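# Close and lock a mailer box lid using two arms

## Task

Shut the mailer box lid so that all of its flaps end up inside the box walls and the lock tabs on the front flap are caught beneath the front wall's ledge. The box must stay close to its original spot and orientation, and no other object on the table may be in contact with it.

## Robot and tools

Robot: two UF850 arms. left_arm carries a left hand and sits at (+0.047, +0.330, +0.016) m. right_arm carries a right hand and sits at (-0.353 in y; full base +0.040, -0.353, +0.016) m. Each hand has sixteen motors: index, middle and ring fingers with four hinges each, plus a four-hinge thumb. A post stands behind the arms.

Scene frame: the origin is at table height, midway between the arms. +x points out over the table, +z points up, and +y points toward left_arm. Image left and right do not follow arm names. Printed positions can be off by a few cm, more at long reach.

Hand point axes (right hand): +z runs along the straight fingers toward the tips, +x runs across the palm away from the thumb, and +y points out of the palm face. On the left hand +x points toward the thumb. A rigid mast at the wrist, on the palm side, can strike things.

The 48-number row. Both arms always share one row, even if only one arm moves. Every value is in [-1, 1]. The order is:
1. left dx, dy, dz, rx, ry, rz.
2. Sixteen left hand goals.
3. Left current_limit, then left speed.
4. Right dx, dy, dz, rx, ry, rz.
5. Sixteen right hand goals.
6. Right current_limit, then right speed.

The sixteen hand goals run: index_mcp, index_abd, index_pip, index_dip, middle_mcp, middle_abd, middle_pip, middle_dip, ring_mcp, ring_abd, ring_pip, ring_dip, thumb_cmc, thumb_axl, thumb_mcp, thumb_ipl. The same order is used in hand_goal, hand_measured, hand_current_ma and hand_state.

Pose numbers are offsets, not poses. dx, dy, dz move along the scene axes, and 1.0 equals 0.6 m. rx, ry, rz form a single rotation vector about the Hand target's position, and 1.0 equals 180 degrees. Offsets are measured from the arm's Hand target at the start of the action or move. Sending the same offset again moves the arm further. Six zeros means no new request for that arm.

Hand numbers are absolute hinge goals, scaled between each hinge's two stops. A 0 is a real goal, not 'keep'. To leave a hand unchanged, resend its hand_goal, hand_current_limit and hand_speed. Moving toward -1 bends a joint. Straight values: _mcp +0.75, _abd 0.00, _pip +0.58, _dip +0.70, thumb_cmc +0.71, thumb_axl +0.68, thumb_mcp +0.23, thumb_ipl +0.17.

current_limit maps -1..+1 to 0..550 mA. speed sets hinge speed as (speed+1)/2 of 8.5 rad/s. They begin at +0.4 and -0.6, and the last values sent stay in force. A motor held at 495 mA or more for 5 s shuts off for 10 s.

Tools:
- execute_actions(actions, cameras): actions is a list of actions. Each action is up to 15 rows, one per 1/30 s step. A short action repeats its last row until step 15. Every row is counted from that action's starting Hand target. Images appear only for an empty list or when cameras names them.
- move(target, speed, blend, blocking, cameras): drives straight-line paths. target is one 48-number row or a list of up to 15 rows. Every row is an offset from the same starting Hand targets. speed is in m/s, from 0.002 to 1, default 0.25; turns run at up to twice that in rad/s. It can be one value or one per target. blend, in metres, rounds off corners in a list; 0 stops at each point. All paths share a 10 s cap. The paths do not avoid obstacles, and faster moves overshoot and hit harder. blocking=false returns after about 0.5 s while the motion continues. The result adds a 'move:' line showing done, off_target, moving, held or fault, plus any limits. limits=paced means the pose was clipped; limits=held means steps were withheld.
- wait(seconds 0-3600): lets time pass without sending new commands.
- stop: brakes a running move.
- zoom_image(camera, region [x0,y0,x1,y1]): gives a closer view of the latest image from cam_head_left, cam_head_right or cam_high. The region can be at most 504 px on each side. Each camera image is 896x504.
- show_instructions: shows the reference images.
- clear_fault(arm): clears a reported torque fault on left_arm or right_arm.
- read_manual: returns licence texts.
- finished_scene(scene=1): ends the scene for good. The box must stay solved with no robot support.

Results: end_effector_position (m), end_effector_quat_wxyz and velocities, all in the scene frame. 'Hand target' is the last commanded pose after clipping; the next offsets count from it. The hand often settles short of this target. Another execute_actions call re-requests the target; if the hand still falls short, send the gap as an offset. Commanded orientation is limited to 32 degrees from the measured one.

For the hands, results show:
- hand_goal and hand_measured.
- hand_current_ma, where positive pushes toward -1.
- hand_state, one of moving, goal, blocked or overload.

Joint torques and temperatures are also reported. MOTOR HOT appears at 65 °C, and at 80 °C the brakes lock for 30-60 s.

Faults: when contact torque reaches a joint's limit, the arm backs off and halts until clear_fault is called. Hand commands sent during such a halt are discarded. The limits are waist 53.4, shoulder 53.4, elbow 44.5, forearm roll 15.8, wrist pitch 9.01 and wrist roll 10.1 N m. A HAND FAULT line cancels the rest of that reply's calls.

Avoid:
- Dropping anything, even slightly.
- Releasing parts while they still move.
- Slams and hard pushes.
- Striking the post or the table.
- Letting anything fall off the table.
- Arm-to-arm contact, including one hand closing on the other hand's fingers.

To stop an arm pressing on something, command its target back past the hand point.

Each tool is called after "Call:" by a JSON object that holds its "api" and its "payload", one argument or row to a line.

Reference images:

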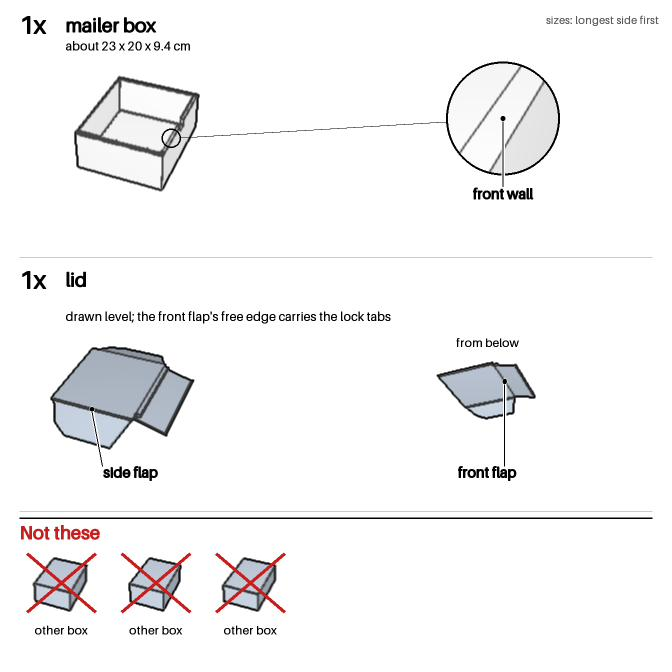

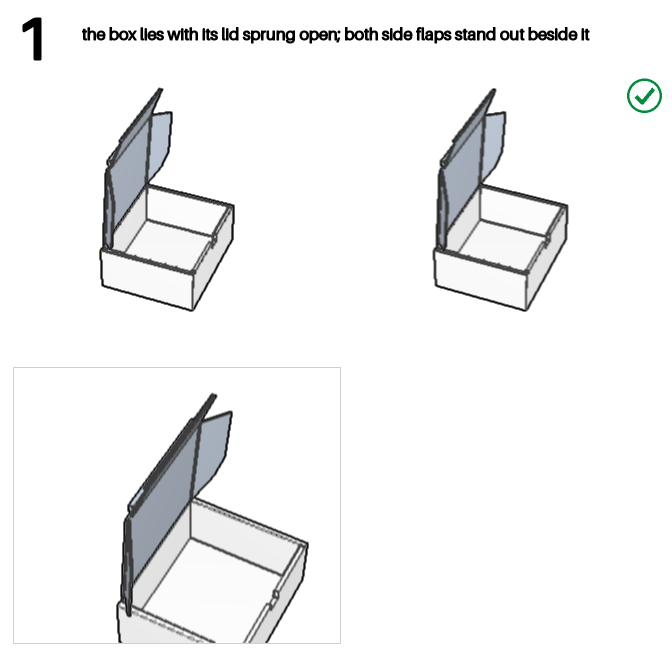

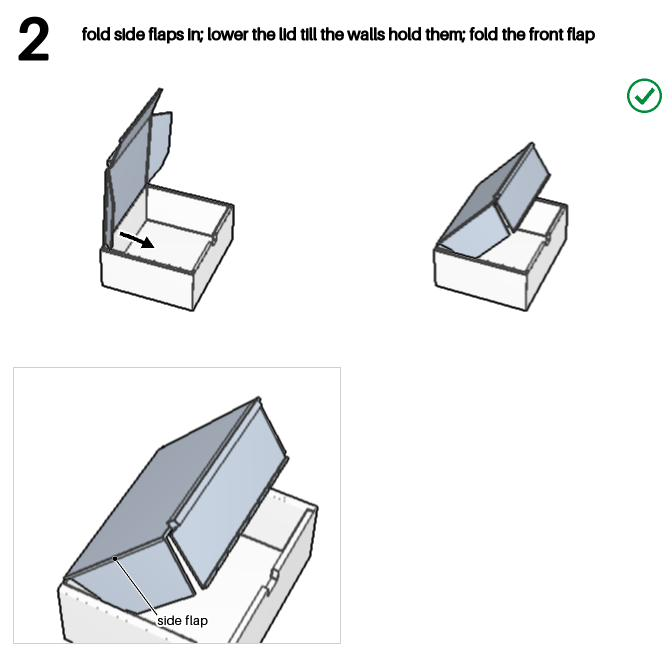

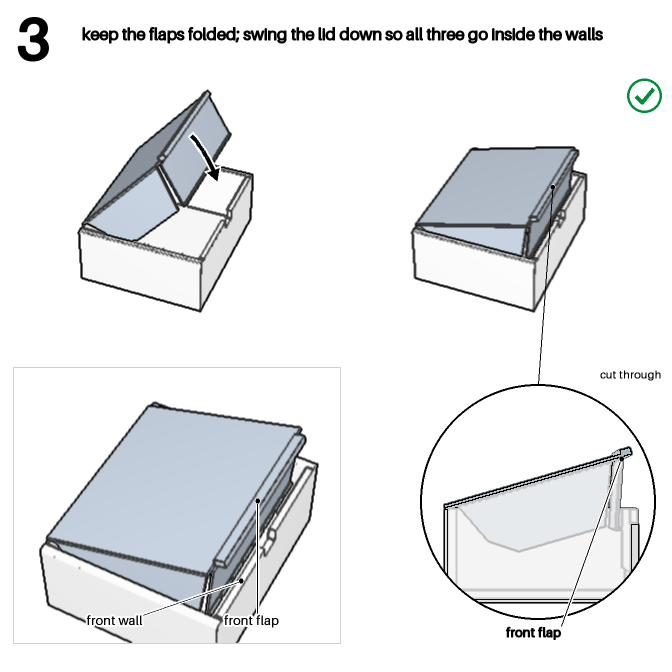

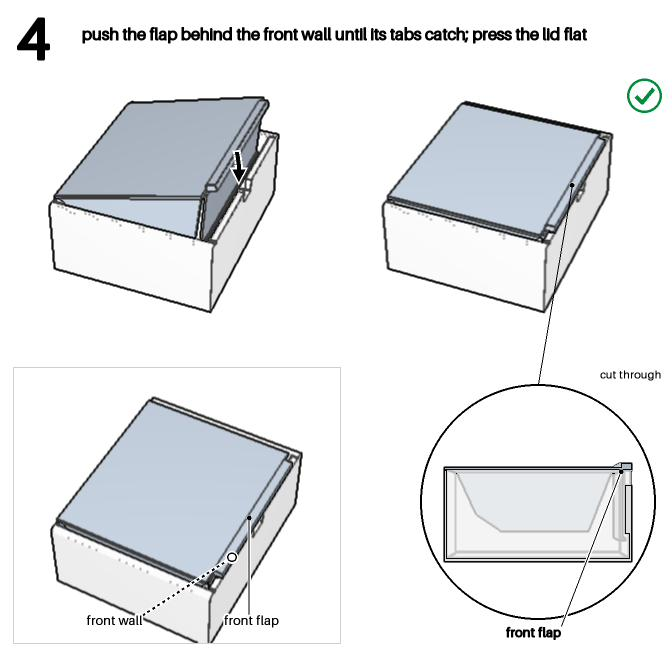

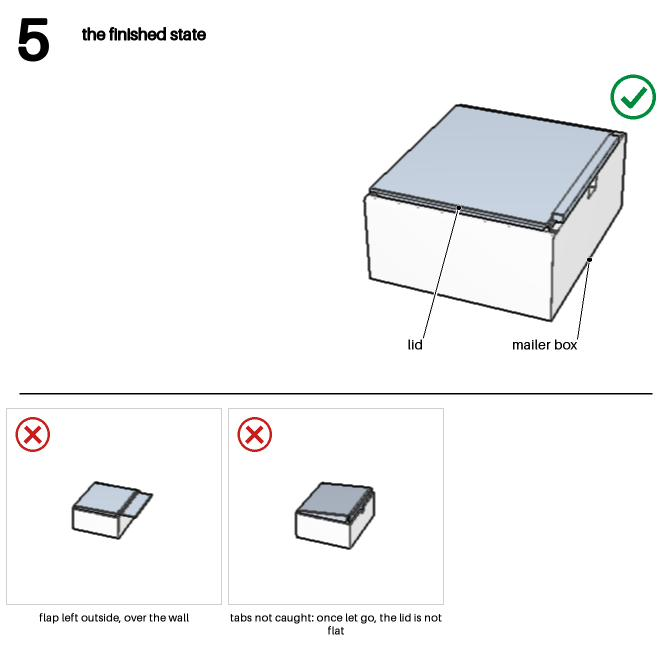

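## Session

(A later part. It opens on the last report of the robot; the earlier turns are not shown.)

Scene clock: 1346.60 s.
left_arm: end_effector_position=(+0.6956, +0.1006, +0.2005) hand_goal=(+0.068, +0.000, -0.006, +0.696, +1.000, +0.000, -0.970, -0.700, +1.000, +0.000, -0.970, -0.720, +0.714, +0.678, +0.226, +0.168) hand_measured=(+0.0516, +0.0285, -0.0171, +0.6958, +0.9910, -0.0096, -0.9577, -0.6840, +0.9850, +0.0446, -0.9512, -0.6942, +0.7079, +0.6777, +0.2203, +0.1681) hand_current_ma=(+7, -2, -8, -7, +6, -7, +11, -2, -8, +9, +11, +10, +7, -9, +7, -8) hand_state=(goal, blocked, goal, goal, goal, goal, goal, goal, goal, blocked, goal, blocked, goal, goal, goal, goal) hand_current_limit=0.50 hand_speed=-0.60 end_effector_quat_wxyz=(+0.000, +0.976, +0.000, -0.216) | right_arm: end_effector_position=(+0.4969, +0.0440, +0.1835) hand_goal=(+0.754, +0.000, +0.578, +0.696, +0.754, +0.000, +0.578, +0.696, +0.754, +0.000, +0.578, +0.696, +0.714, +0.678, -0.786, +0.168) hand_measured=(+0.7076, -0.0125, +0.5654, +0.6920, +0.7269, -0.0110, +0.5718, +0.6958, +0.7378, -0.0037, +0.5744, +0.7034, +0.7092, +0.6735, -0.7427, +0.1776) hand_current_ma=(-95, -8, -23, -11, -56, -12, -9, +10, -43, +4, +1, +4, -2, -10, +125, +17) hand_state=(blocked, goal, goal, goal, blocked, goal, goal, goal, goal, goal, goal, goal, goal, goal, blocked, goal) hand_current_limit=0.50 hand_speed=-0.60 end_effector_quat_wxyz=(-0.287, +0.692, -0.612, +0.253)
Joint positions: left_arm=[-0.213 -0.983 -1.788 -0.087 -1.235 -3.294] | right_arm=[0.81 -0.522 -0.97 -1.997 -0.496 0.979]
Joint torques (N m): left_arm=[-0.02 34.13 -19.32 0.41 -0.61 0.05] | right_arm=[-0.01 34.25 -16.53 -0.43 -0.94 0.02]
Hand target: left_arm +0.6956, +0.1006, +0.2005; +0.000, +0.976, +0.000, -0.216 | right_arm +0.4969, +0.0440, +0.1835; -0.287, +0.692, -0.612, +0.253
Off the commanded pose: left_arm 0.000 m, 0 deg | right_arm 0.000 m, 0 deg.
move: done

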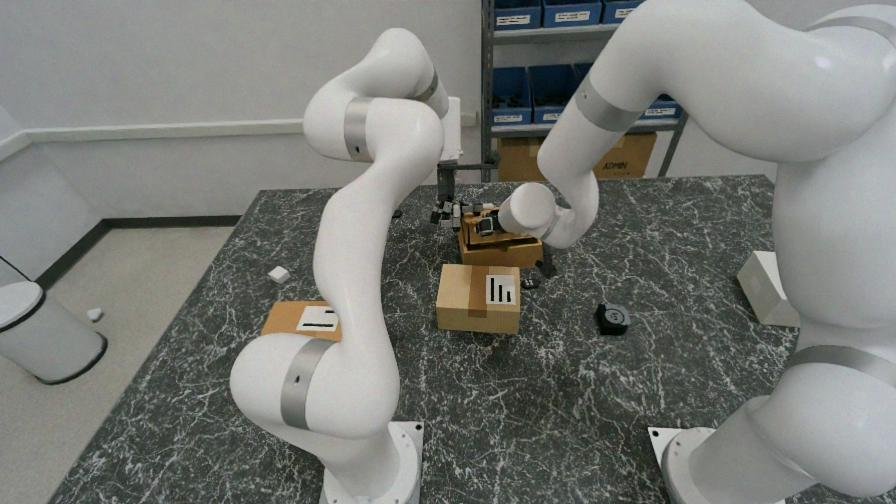

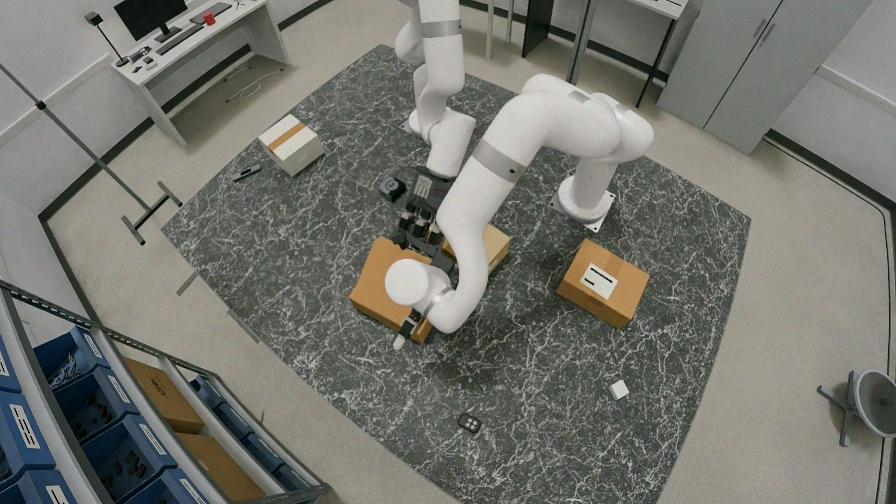

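Call:
{"api": "move", "payload": {
  "target": [
    [-0.0042,0,-0.0315,0,0,0,0.068,0,-0.007,0.696,1,0,-0.97,-0.70,1,0,-0.97,-0.72,0.714,0.678,0.226,0.168,0.75,-0.6, -0.0033,0,-0.0383,0,0,0,0.754,0,0.577,0.696,0.754,0,0.577,0.696,0.754,0,0.577,0.696,0.714,0.678,-0.786,0.168,0.5,-0.6]
  ],
  "speed": 0.03,
  "cameras": ["cam_head_left","cam_head_right","cam_high"]
}}

Call:
{"api": "zoom_image", "payload": {
  "camera": "cam_head_left",
  "region": [450, 195, 550, 275]
}}

Call:
{"api": "zoom_image", "payload": {
  "camera": "cam_high",
  "region": [340, 210, 450, 340]
}}

Call:
{"api": "zoom_image", "payload": {
  "camera": "cam_head_right",
  "region": [450, 190, 550, 290]
}}

Scene clock: 1391.53 s.
left_arm: end_effector_position=(+0.6931, +0.1006, +0.1816) hand_goal=(+0.068, +0.000, -0.006, +0.696, +1.000, +0.000, -0.970, -0.700, +1.000, +0.000, -0.970, -0.720, +0.714, +0.678, +0.226, +0.168) hand_measured=(+0.0275, +0.0021, -0.0235, +0.6958, +0.9910, -0.0110, -0.9577, -0.6840, +0.9850, +0.0446, -0.9512, -0.6942, +0.7079, +0.6777, +0.2203, +0.1681) hand_current_ma=(-5, -2, -10, -9, +4, -5, +9, +1, -4, +7, +10, +9, +5, -8, +4, -5) hand_state=(blocked, goal, goal, goal, goal, goal, goal, goal, goal, blocked, goal, blocked, goal, goal, goal, goal) hand_current_limit=0.75 hand_speed=-0.60 end_effector_quat_wxyz=(+0.000, +0.976, +0.000, -0.216) | right_arm: end_effector_position=(+0.4949, +0.0440, +0.1605) hand_goal=(+0.754, +0.000, +0.578, +0.696, +0.754, +0.000, +0.578, +0.696, +0.754, +0.000, +0.578, +0.696, +0.714, +0.678, -0.786, +0.168) hand_measured=(+0.7088, -0.0096, +0.5654, +0.6920, +0.7197, -0.0096, +0.5629, +0.6932, +0.7269, -0.0066, +0.5693, +0.6958, +0.7104, +0.6725, -0.7407, +0.1776) hand_current_ma=(-95, -6, -25, -6, -70, -11, -22, +4, -67, +1, -6, -7, +0, -5, +120, +25) hand_state=(blocked, goal, goal, goal, blocked, goal, goal, goal, blocked, goal, goal, goal, goal, goal, blocked, goal) hand_current_limit=0.50 hand_speed=-0.60 end_effector_quat_wxyz=(-0.287, +0.692, -0.612, +0.253)
Joint positions: left_arm=[-0.214 -1.001 -1.774 -0.089 -1.203 -3.291] | right_arm=[0.813 -0.564 -0.965 -2.069 -0.518 1.064]
Joint torques (N m): left_arm=[-0.02 29.33 -19.11 0.39 -0.61 0.05] | right_arm=[-0.01 34.9 -15.92 -0.41 -5.74 2.59]
Hand target: left_arm +0.6931, +0.1006, +0.1816; +0.000, +0.976, +0.000, -0.216 | right_arm +0.4949, +0.0440, +0.1605; -0.287, +0.692, -0.612, +0.253
Off the commanded pose: left_arm 0.000 m, 0 deg | right_arm 0.000 m, 0 deg.
move: done

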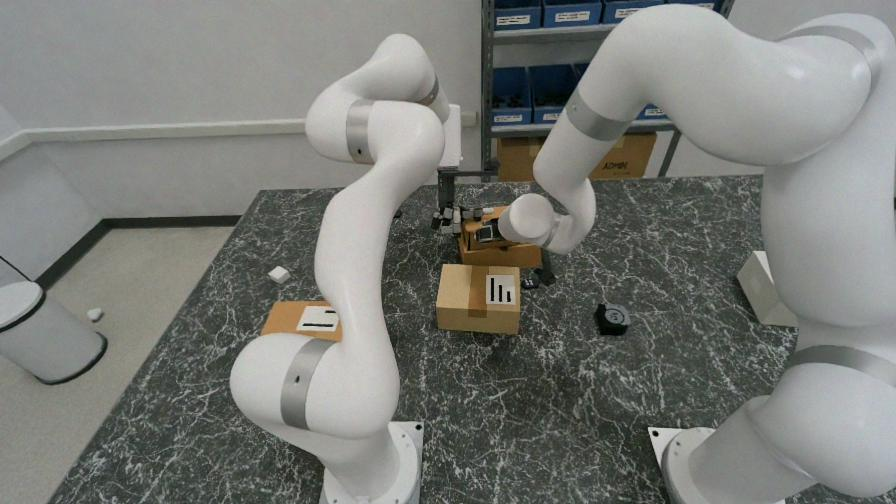

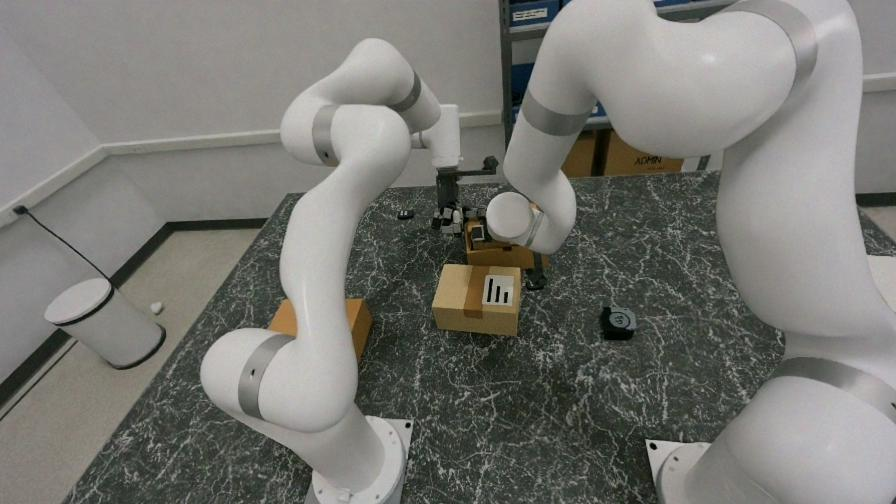

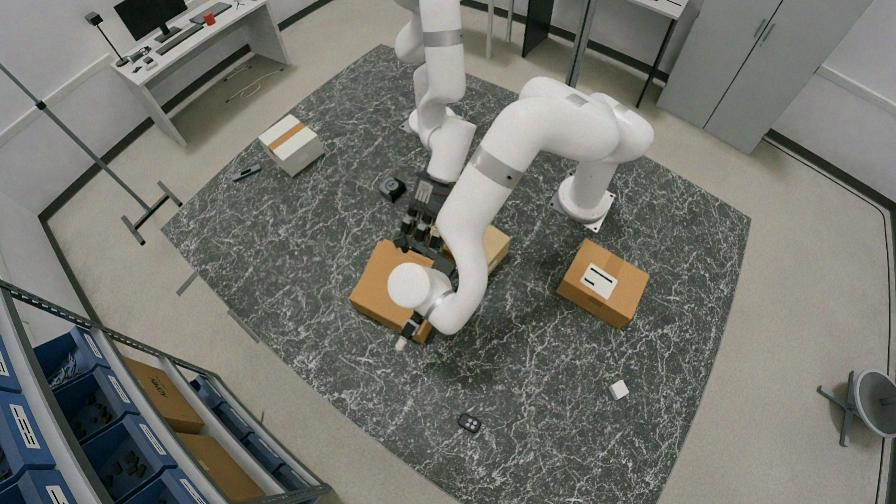

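Scaled by 5.040 from the camera's image (finer frame: 1280x720).

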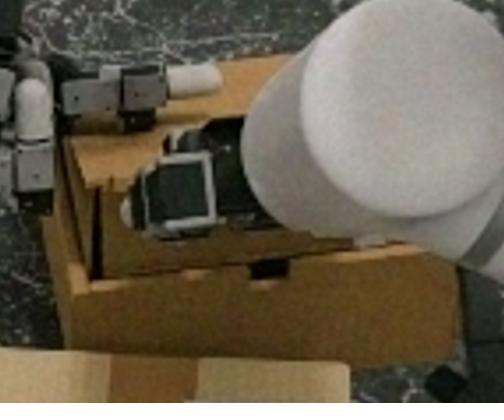

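Scaled by 3.877 from the camera's image (finer frame: 1280x720).

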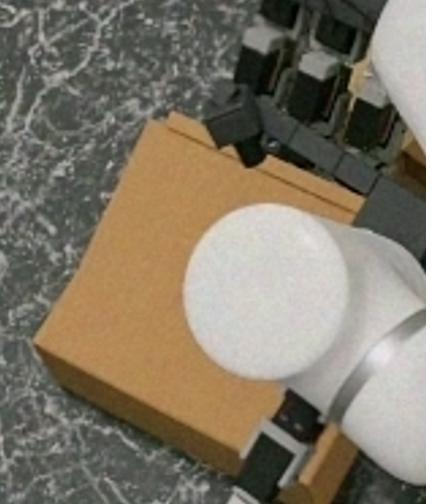

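Scaled by 5.040 from the camera's image (finer frame: 1280x720).

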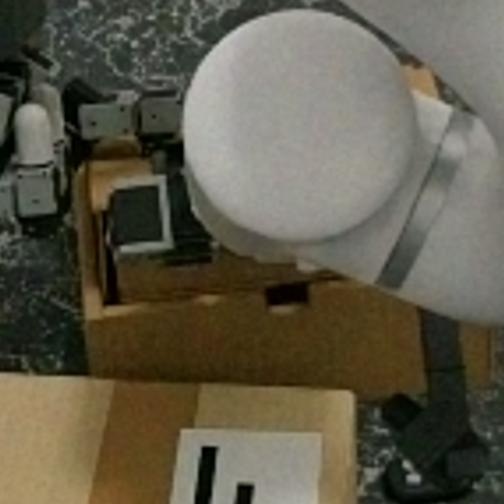

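Call:
{"api": "move", "payload": {
  "target": [
    [-0.0083,-0.0013,-0.0167,0,0,0,0.068,0,-0.007,0.696,1,0,-0.97,-0.70,1,0,-0.97,-0.72,0.714,0.678,0.226,0.168,0.75,-0.6, -0.0067,-0.0013,-0.0283,0,0,0,0.754,0,0.577,0.696,0.754,0,0.577,0.696,0.754,0,0.577,0.696,0.714,0.678,-0.786,0.168,0.5,-0.6]
  ],
  "speed": 0.03,
  "cameras": ["cam_head_left","cam_head_right","cam_high"]
}}

Call:
{"api": "zoom_image", "payload": {
  "camera": "cam_head_left",
  "region": [450, 195, 550, 275]
}}

Call:
{"api": "zoom_image", "payload": {
  "camera": "cam_high",
  "region": [340, 210, 450, 340]
}}

Call:
{"api": "zoom_image", "payload": {
  "camera": "cam_head_right",
  "region": [450, 190, 550, 290]
}}

Scene clock: 1417.77 s.
left_arm: end_effector_position=(+0.6881, +0.0999, +0.1715) hand_goal=(+0.068, +0.000, -0.006, +0.696, +1.000, +0.000, -0.970, -0.700, +1.000, +0.000, -0.970, -0.720, +0.714, +0.678, +0.226, +0.168) hand_measured=(+0.0202, +0.0270, -0.0300, +0.6958, +0.9922, -0.0096, -0.9577, -0.6840, +0.9850, +0.0446, -0.9525, -0.6942, +0.7079, +0.6767, +0.2203, +0.1681) hand_current_ma=(-4, +1, -8, -7, +3, -10, +12, -3, -7, +6, +10, +6, +9, -12, +1, -8) hand_state=(blocked, blocked, blocked, goal, goal, goal, goal, goal, goal, blocked, goal, blocked, goal, goal, goal, goal) hand_current_limit=0.75 hand_speed=-0.60 end_effector_quat_wxyz=(+0.000, +0.976, +0.000, -0.216) | right_arm: end_effector_position=(+0.4909, +0.0432, +0.1436) hand_goal=(+0.754, +0.000, +0.578, +0.696, +0.754, +0.000, +0.578, +0.696, +0.754, +0.000, +0.578, +0.696, +0.714, +0.678, -0.786, +0.168) hand_measured=(+0.7040, -0.0110, +0.5590, +0.6894, +0.7125, -0.0110, +0.5590, +0.6920, +0.7197, -0.0110, +0.5654, +0.6932, +0.7104, +0.6735, -0.7417, +0.1776) hand_current_ma=(-106, -17, -40, -13, -88, -12, -33, +2, -80, -4, -12, -12, -7, -6, +121, +24) hand_state=(blocked, goal, goal, goal, blocked, goal, goal, goal, blocked, goal, goal, goal, goal, goal, blocked, goal) hand_current_limit=0.50 hand_speed=-0.60 end_effector_quat_wxyz=(-0.287, +0.692, -0.612, +0.253)
Joint positions: left_arm=[-0.216 -1.002 -1.751 -0.091 -1.178 -3.291] | right_arm=[0.817 -0.592 -0.956 -2.118 -0.538 1.126]
Joint torques (N m): left_arm=[-0.02 28.64 -18.93 0.38 -0.61 0.05] | right_arm=[-0.01 35.22 -15.41 -0.38 -5.7 0.02]
Hand target: left_arm +0.6881, +0.0999, +0.1715; +0.000, +0.976, +0.000, -0.216 | right_arm +0.4909, +0.0432, +0.1435; -0.287, +0.692, -0.612, +0.253
Off the commanded pose: left_arm 0.000 m, 0 deg | right_arm 0.000 m, 0 deg.
move: done

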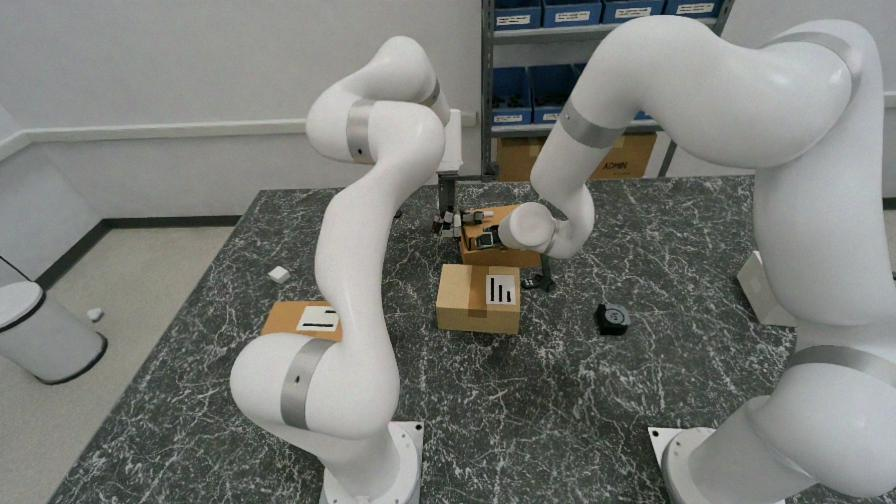

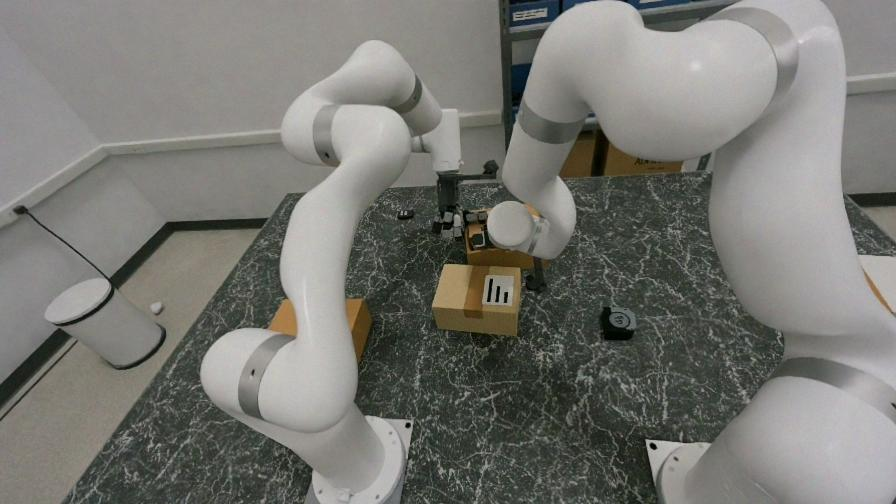

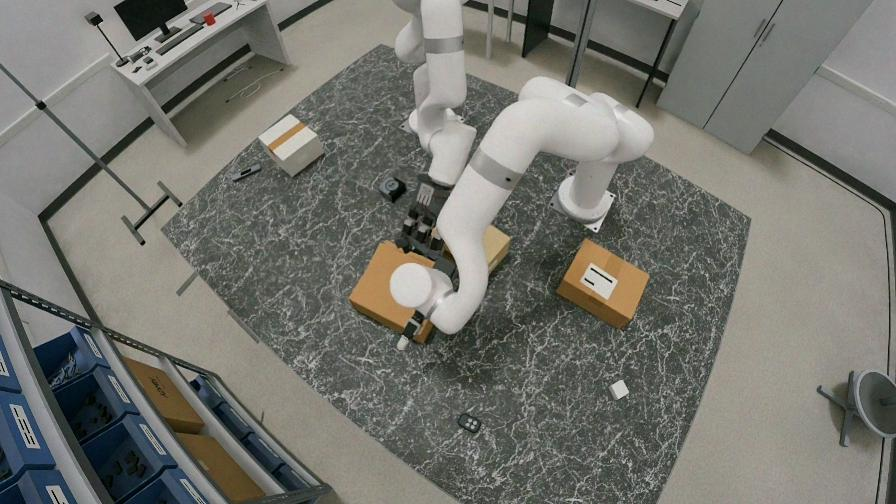

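Scaled by 5.040 from the camera's image (finer frame: 1280x720).

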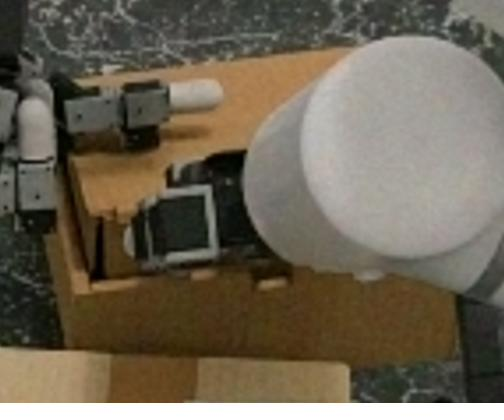

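Scaled by 3.877 from the camera's image (finer frame: 1280x720).

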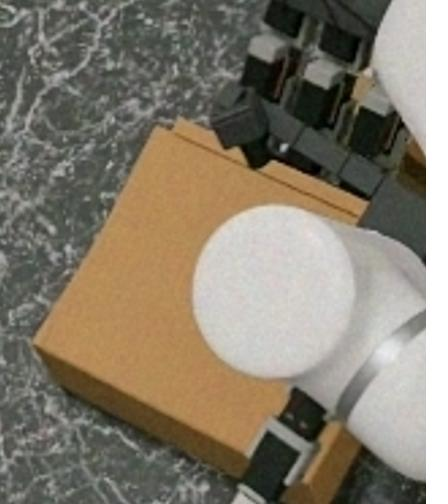

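Scaled by 5.040 from the camera's image (finer frame: 1280x720).

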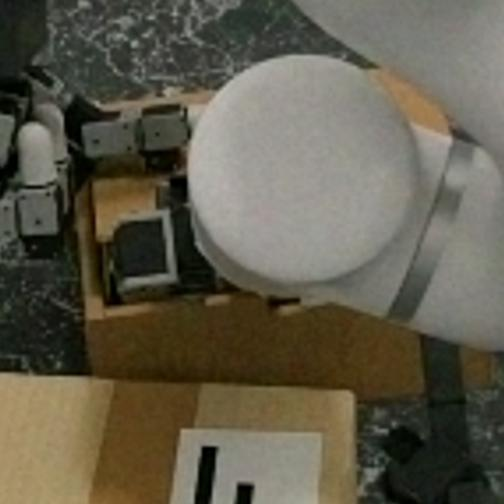

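Call:
{"api": "move", "payload": {
  "target": [
    [0,0,0,0,0,0,0.068,0,-0.007,0.696,1,0,-0.97,-0.70,1,0,-0.97,-0.72,0.714,0.678,0.226,0.168,0.75,-0.6, -0.0328,-0.0055,0,0,0,0,0.754,0,0.577,0.696,0.754,0,0.577,0.696,0.754,0,0.577,0.696,0.714,0.678,-0.786,0.168,0.5,-0.6],
    [0,0,0,0,0,0,0.068,0,-0.007,0.696,1,0,-0.97,-0.70,1,0,-0.97,-0.72,0.714,0.678,0.226,0.168,0.75,-0.6, -0.1,-0.017,0.12,0,0,0,0.754,0,0.577,0.696,0.754,0,0.577,0.696,0.754,0,0.577,0.696,0.714,0.678,-0.786,0.168,0.5,-0.6]
  ],
  "speed": [0.03,0.08],
  "blend": [0.004,0],
  "cameras": ["cam_head_left","cam_head_right","cam_high"]
}}

Call:
{"api": "zoom_image", "payload": {
  "camera": "cam_head_left",
  "region": [450, 195, 550, 275]
}}

Call:
{"api": "zoom_image", "payload": {
  "camera": "cam_high",
  "region": [340, 210, 450, 340]
}}

Call:
{"api": "zoom_image", "payload": {
  "camera": "cam_head_right",
  "region": [450, 190, 550, 290]
}}

Scene clock: 1454.07 s.
left_arm: end_effector_position=(+0.6881, +0.0998, +0.1715) hand_goal=(+0.068, +0.000, -0.006, +0.696, +1.000, +0.000, -0.970, -0.700, +1.000, +0.000, -0.970, -0.720, +0.714, +0.678, +0.226, +0.168) hand_measured=(+0.0214, +0.0256, -0.0300, +0.6958, +0.9910, -0.0096, -0.9577, -0.6840, +0.9850, +0.0461, -0.9512, -0.6942, +0.7079, +0.6767, +0.2203, +0.1672) hand_current_ma=(-4, -5, -13, -6, +4, -8, +9, -4, -5, +7, +9, +15, +8, -11, +1, -12) hand_state=(blocked, blocked, blocked, goal, goal, goal, goal, goal, goal, blocked, goal, blocked, goal, goal, goal, goal) hand_current_limit=0.75 hand_speed=-0.60 end_effector_quat_wxyz=(+0.000, +0.976, +0.000, -0.216) | right_arm: end_effector_position=(+0.4309, +0.0330, +0.2155) hand_goal=(+0.754, +0.000, +0.578, +0.696, +0.754, +0.000, +0.578, +0.696, +0.754, +0.000, +0.578, +0.696, +0.714, +0.678, -0.786, +0.168) hand_measured=(+0.7088, -0.0037, +0.5654, +0.6894, +0.7173, -0.0023, +0.5616, +0.6920, +0.7209, -0.0066, +0.5641, +0.6932, +0.7092, +0.6735, -0.7417, +0.1776) hand_current_ma=(-91, -1, -24, -11, -77, -5, -31, +4, -78, +1, -18, -11, -2, -3, +124, +31) hand_state=(blocked, goal, goal, goal, blocked, goal, goal, goal, blocked, goal, goal, goal, goal, goal, blocked, goal) hand_current_limit=0.50 hand_speed=-0.60 end_effector_quat_wxyz=(-0.287, +0.692, -0.612, +0.253)
Joint positions: left_arm=[-0.217 -1.002 -1.751 -0.091 -1.178 -3.291] | right_arm=[0.894 -0.358 -0.822 -1.873 -0.525 0.923]
Joint torques (N m): left_arm=[-0.02 49.27 -18.93 0.38 -0.61 0.05] | right_arm=[-0.01 29.12 -16.65 -0.44 -0.91 0.02]
Hand target: left_arm +0.6881, +0.0999, +0.1715; +0.000, +0.976, +0.000, -0.216 | right_arm +0.4309, +0.0330, +0.2155; -0.287, +0.692, -0.612, +0.253
Off the commanded pose: left_arm 0.000 m, 0 deg | right_arm 0.000 m, 0 deg.
move: done

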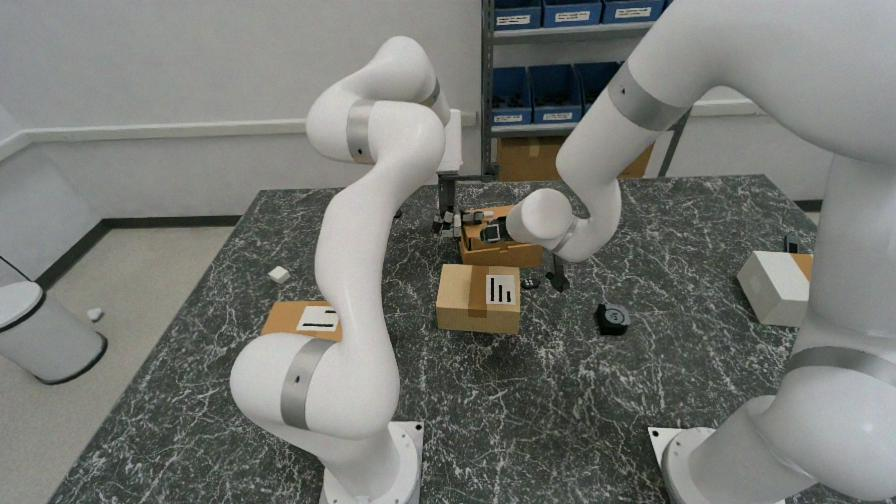

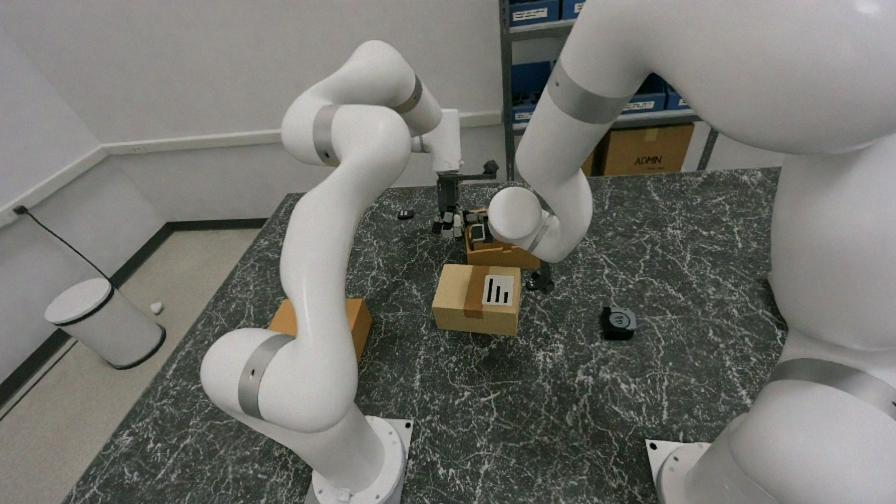

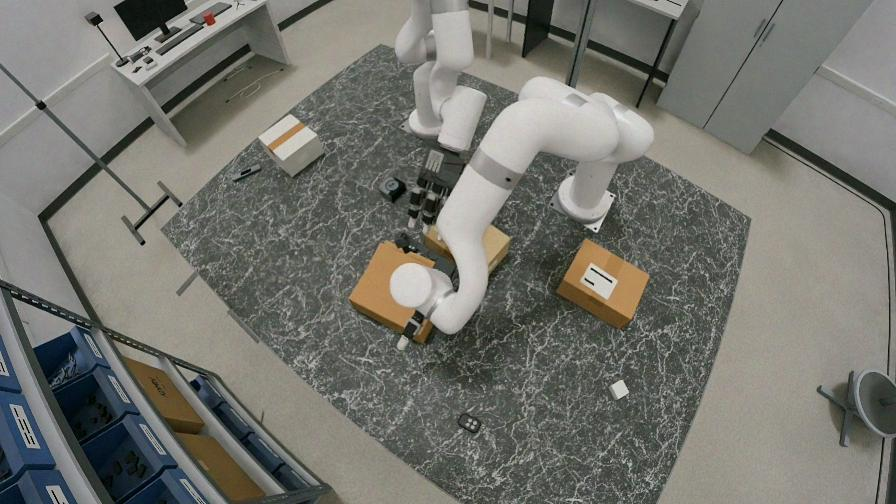

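Scaled by 5.040 from the camera's image (finer frame: 1280x720).

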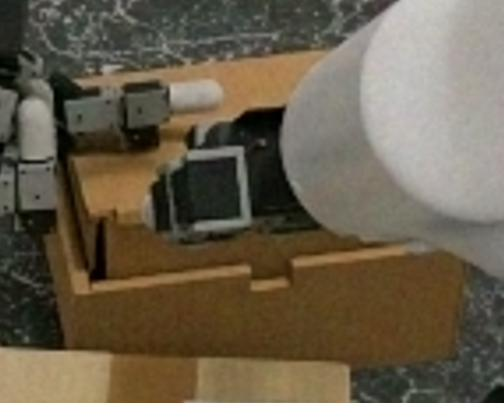

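Scaled by 3.877 from the camera's image (finer frame: 1280x720).

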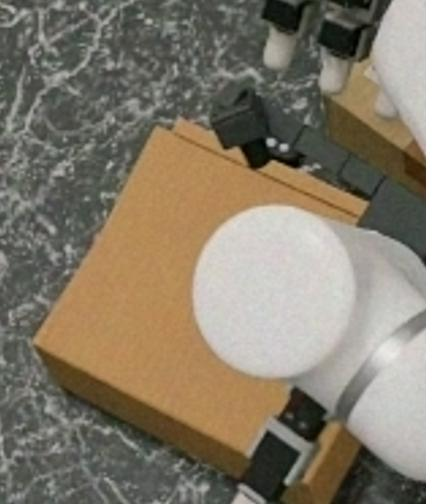

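Scaled by 5.040 from the camera's image (finer frame: 1280x720).

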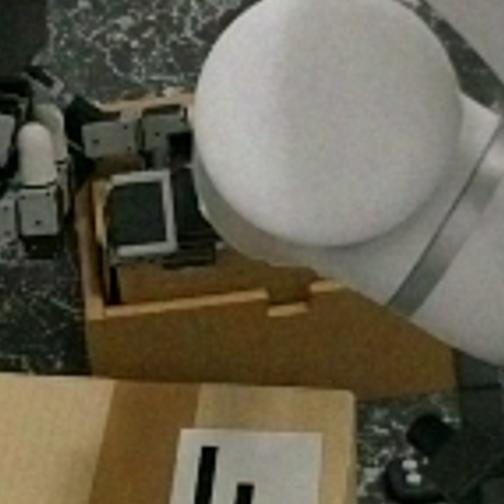

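Call:
{"api": "move", "payload": {
  "target": [
    [0,0.025,0,0,0,0,0.068,0,-0.007,0.696,1,0,-0.97,-0.70,1,0,-0.97,-0.72,0.714,0.678,0.226,0.168,0.75,-0.6, 0.0318,-0.1267,0.2408,-0.0359,0.2474,0.0133,0.754,0,0.577,0.696,0.754,0,0.577,0.696,1,0,-0.97,-0.72,-0.57,0.678,0.226,0.168,0.75,-0.6],
    [0,0.025,0,0,0,0,0.068,0,-0.007,0.696,1,0,-0.97,-0.70,1,0,-0.97,-0.72,0.714,0.678,0.226,0.168,0.75,-0.6, 0.259,-0.1267,0.1408,-0.0359,0.2474,0.0133,0.754,0,0.577,0.696,0.754,0,0.577,0.696,1,0,-0.97,-0.72,-0.57,0.678,0.226,0.168,0.75,-0.6]
  ],
  "speed": [0.12,0.1],
  "cameras": ["cam_head_left","cam_head_right","cam_high"]
}}

Call:
{"api": "zoom_image", "payload": {
  "camera": "cam_head_left",
  "region": [450, 175, 570, 275]
}}

Call:
{"api": "zoom_image", "payload": {
  "camera": "cam_high",
  "region": [340, 210, 450, 340]
}}

Scene clock: 1500.73 s.
left_arm: end_effector_position=(+0.6881, +0.1149, +0.1715) hand_goal=(+0.068, +0.000, -0.006, +0.696, +1.000, +0.000, -0.970, -0.700, +1.000, +0.000, -0.970, -0.720, +0.714, +0.678, +0.226, +0.168) hand_measured=(+0.0299, +0.0168, -0.0300, +0.6958, +0.9922, -0.0096, -0.9577, -0.6853, +0.9850, +0.0461, -0.9512, -0.6942, +0.7079, +0.6777, +0.2203, +0.1672) hand_current_ma=(+0, -2, -9, -12, +8, -10, +12, -2, -4, +7, +12, +10, +6, -8, +5, -10) hand_state=(blocked, goal, blocked, goal, goal, goal, goal, goal, goal, blocked, goal, blocked, goal, goal, goal, goal) hand_current_limit=0.75 hand_speed=-0.60 end_effector_quat_wxyz=(+0.000, +0.976, +0.000, -0.216) | right_arm: end_effector_position=(+0.5863, -0.0430, +0.3000) hand_goal=(+0.754, +0.000, +0.578, +0.696, +0.754, +0.000, +0.578, +0.696, +1.000, +0.000, -0.970, -0.720, -0.570, +0.678, +0.226, +0.168) hand_measured=(+0.7426, -0.0023, +0.5705, +0.6881, +0.7438, -0.0023, +0.5705, +0.6920, +0.9874, -0.0052, -0.9384, -0.7108, -0.5705, +0.6735, +0.2153, +0.1700) hand_current_ma=(-19, +4, -8, -13, -21, -3, -12, +0, -34, +5, +71, +9, +1, -3, -24, +2) hand_state=(goal, goal, goal, goal, goal, goal, goal, goal, goal, goal, blocked, goal, goal, goal, goal, goal) hand_current_limit=0.75 hand_speed=-0.60 end_effector_quat_wxyz=(+0.000, +0.764, -0.646, +0.000)
Joint positions: left_arm=[-0.196 -0.994 -1.737 -0.082 -1.174 -3.275] | right_arm=[0.471 -0.772 -1.691 0.001 -0.918 -1.294]
Joint torques (N m): left_arm=[-0.02 49.07 -18.88 0.38 -0.62 0.05] | right_arm=[-0.02 44.93 -20.16 0.64 -0.1 0]
Hand target: left_arm +0.6881, +0.1149, +0.1715; +0.000, +0.976, +0.000, -0.216 | right_arm +0.5863, -0.0430, +0.3000; +0.000, +0.763, -0.646, +0.000
Off the commanded pose: left_arm 0.000 m, 0 deg | right_arm 0.000 m, 0 deg.
move: done

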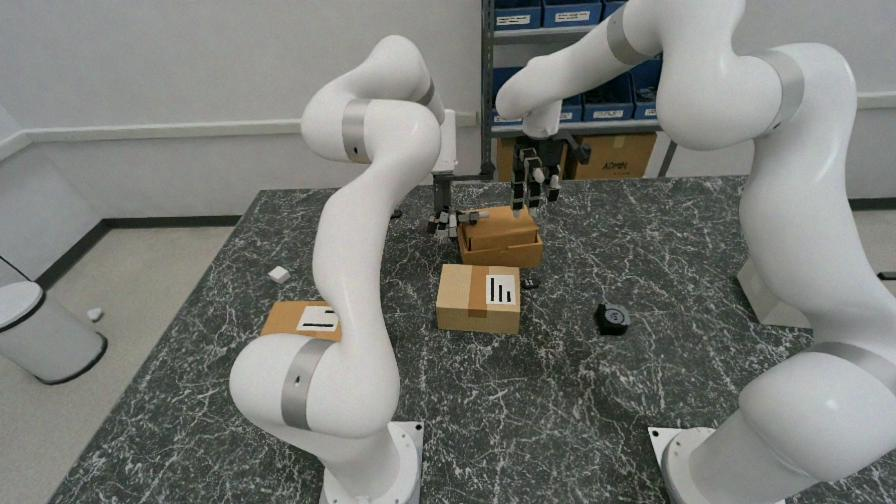

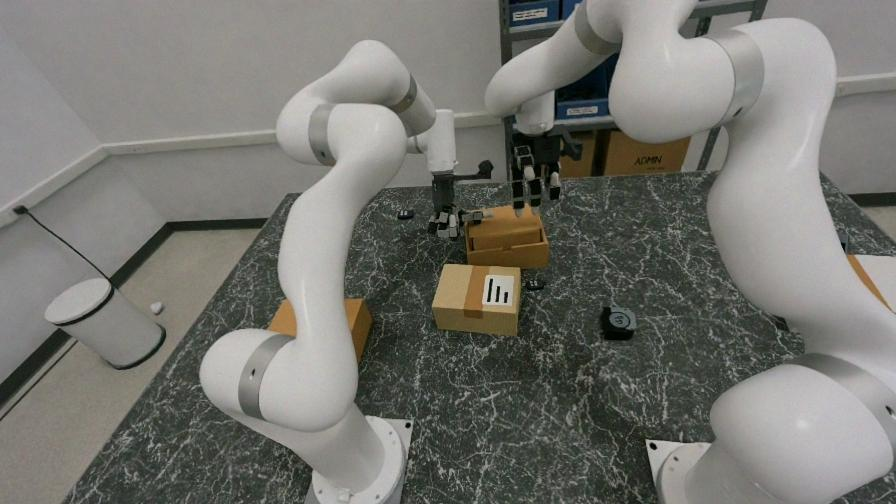

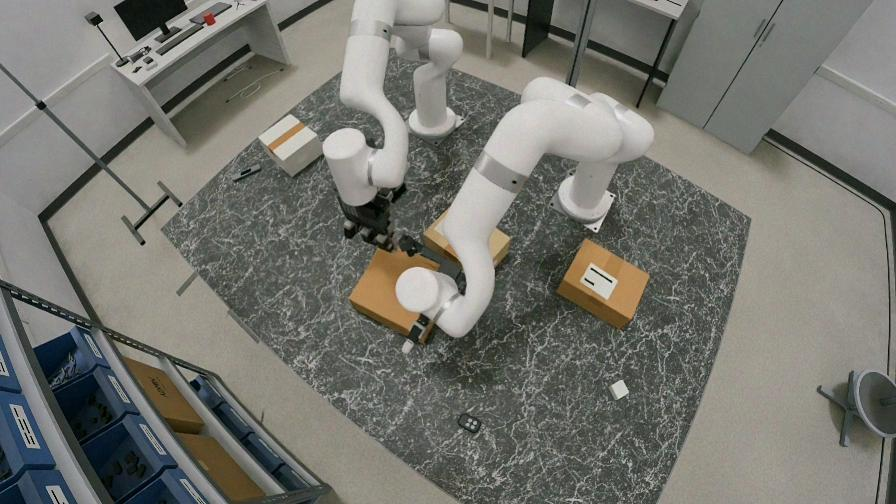

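Scaled by 4.200 from the camera's image (finer frame: 1280x720).

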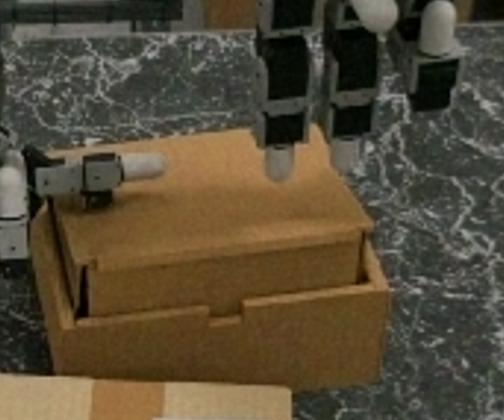

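Scaled by 3.877 from the camera's image (finer frame: 1280x720).

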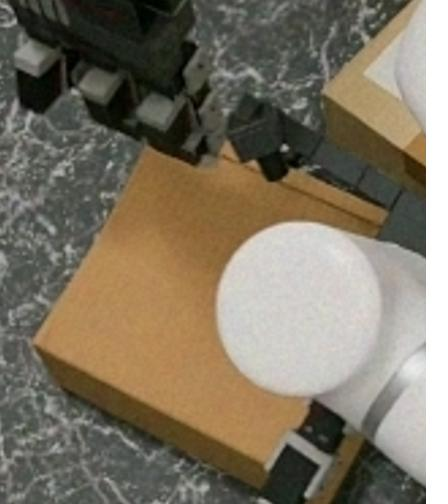

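Call:
{"api": "move", "payload": {
  "target": [
    [0,0,0,0,0,0,0.068,0,-0.007,0.696,1,0,-0.97,-0.70,1,0,-0.97,-0.72,0.714,0.678,0.226,0.168,0.75,-0.6, 0,0,-0.055,0,0,0,0.754,0,0.577,0.696,0.754,0,0.577,0.696,1,0,-0.97,-0.72,-0.57,0.678,0.226,0.168,0.75,-0.6],
    [-0.007,-0.0012,-0.0165,0,0,0,0.068,0,-0.007,0.696,1,0,-0.97,-0.70,1,0,-0.97,-0.72,0.714,0.678,0.226,0.168,0.75,-0.6, -0.003,-0.0005,-0.0842,0,0,0,0.754,0,0.577,0.696,0.754,0,0.577,0.696,1,0,-0.97,-0.72,-0.57,0.678,0.226,0.168,0.75,-0.6]
  ],
  "speed": [0.05,0.03],
  "cameras": ["cam_head_left","cam_head_right","cam_high"]
}}

Call:
{"api": "zoom_image", "payload": {
  "camera": "cam_head_left",
  "region": [450, 175, 570, 275]
}}

Call:
{"api": "zoom_image", "payload": {
  "camera": "cam_head_right",
  "region": [450, 175, 570, 275]
}}

Scene clock: 1513.07 s.
left_arm: end_effector_position=(+0.6839, +0.1141, +0.1617) hand_goal=(+0.068, +0.000, -0.006, +0.696, +1.000, +0.000, -0.970, -0.700, +1.000, +0.000, -0.970, -0.720, +0.714, +0.678, +0.226, +0.168) hand_measured=(+0.0058, +0.0168, -0.0300, +0.6958, +0.9922, -0.0096, -0.9577, -0.6840, +0.9850, +0.0461, -0.9512, -0.6942, +0.7079, +0.6777, +0.2203, +0.1681) hand_current_ma=(-8, -2, -11, -7, +8, -7, +13, -1, -8, +7, +11, +13, +4, -11, +4, -11) hand_state=(blocked, goal, blocked, goal, goal, goal, goal, goal, goal, blocked, goal, blocked, goal, goal, goal, goal) hand_current_limit=0.75 hand_speed=-0.60 end_effector_quat_wxyz=(+0.000, +0.976, +0.000, -0.216) | right_arm: end_effector_position=(+0.5845, -0.0433, +0.2495) hand_goal=(+0.754, +0.000, +0.578, +0.696, +0.754, +0.000, +0.578, +0.696, +1.000, +0.000, -0.970, -0.720, -0.570, +0.678, +0.226, +0.168) hand_measured=(+0.7426, -0.0023, +0.5705, +0.6881, +0.7438, -0.0037, +0.5693, +0.6920, +0.9874, -0.0052, -0.9384, -0.7108, -0.5693, +0.6735, +0.2153, +0.1700) hand_current_ma=(-15, -4, -13, -9, -20, -3, -12, +7, -31, +1, +65, +12, +3, -1, -21, +10) hand_state=(goal, goal, goal, goal, goal, goal, goal, goal, goal, goal, blocked, goal, goal, goal, goal, goal) hand_current_limit=0.75 hand_speed=-0.60 end_effector_quat_wxyz=(+0.000, +0.763, -0.646, +0.000)
Joint positions: left_arm=[-0.198 -0.998 -1.719 -0.084 -1.152 -3.275] | right_arm=[0.472 -0.818 -1.647 0.001 -0.829 -1.293]
Joint torques (N m): left_arm=[-0.02 29.42 -18.71 0.37 -0.61 0.05] | right_arm=[-0.02 45.59 -19.69 0.6 3.73 0]
Hand target: left_arm +0.6839, +0.1141, +0.1616; +0.000, +0.976, +0.000, -0.216 | right_arm +0.5845, -0.0433, +0.2495; +0.000, +0.763, -0.646, +0.000
Off the commanded pose: left_arm 0.000 m, 0 deg | right_arm 0.000 m, 0 deg.
move: done

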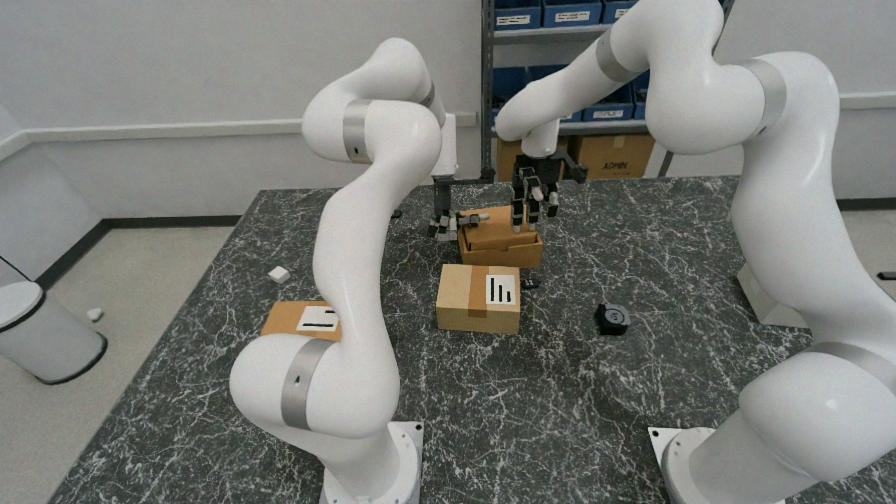

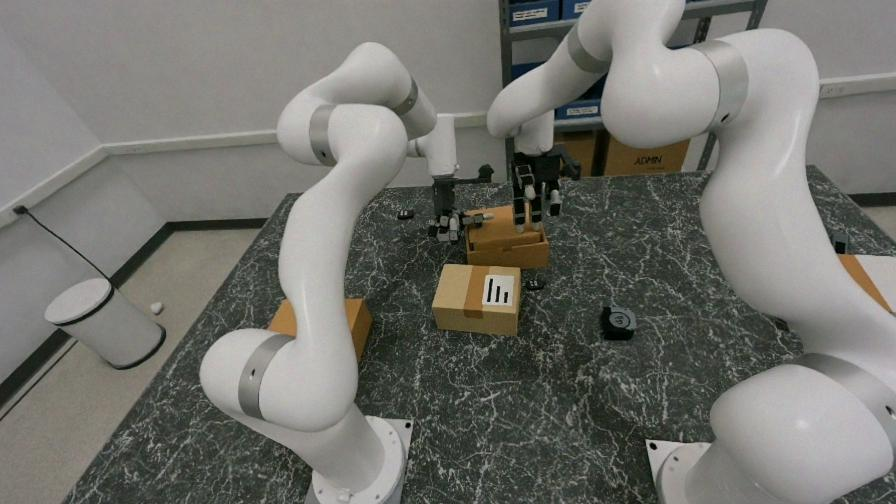

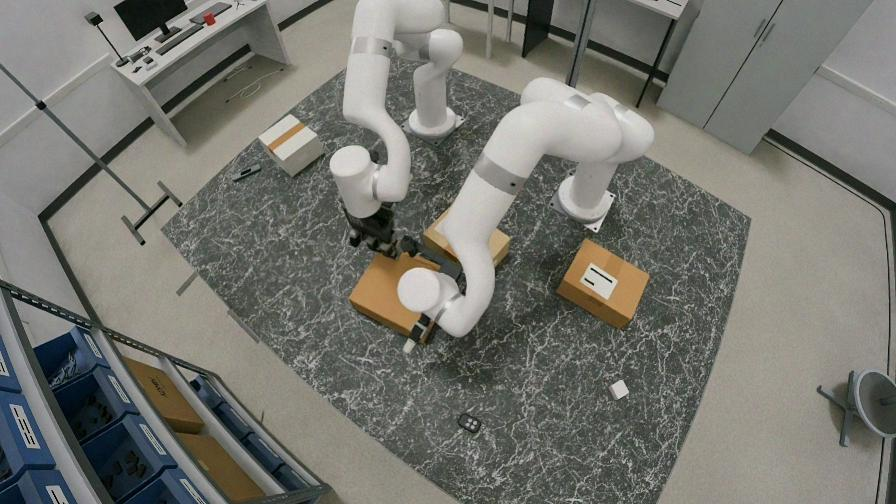

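Scaled by 4.200 from the camera's image (finer frame: 1280x720).

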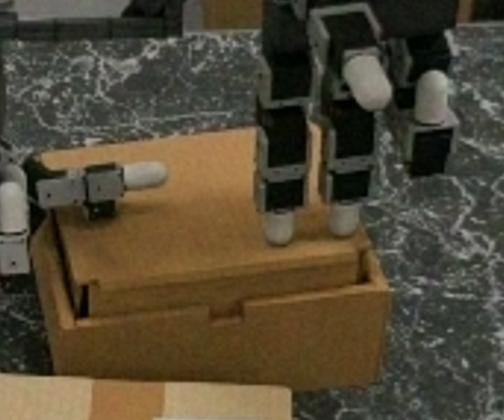

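Scaled by 4.200 from the camera's image (finer frame: 1280x720).

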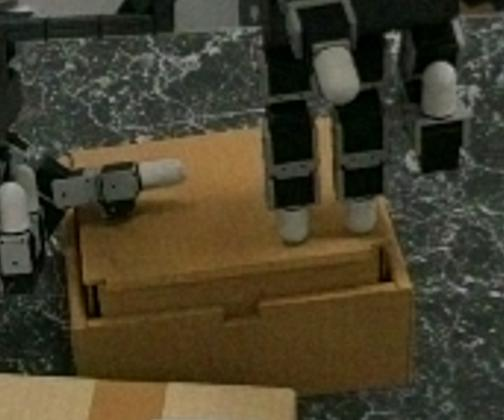

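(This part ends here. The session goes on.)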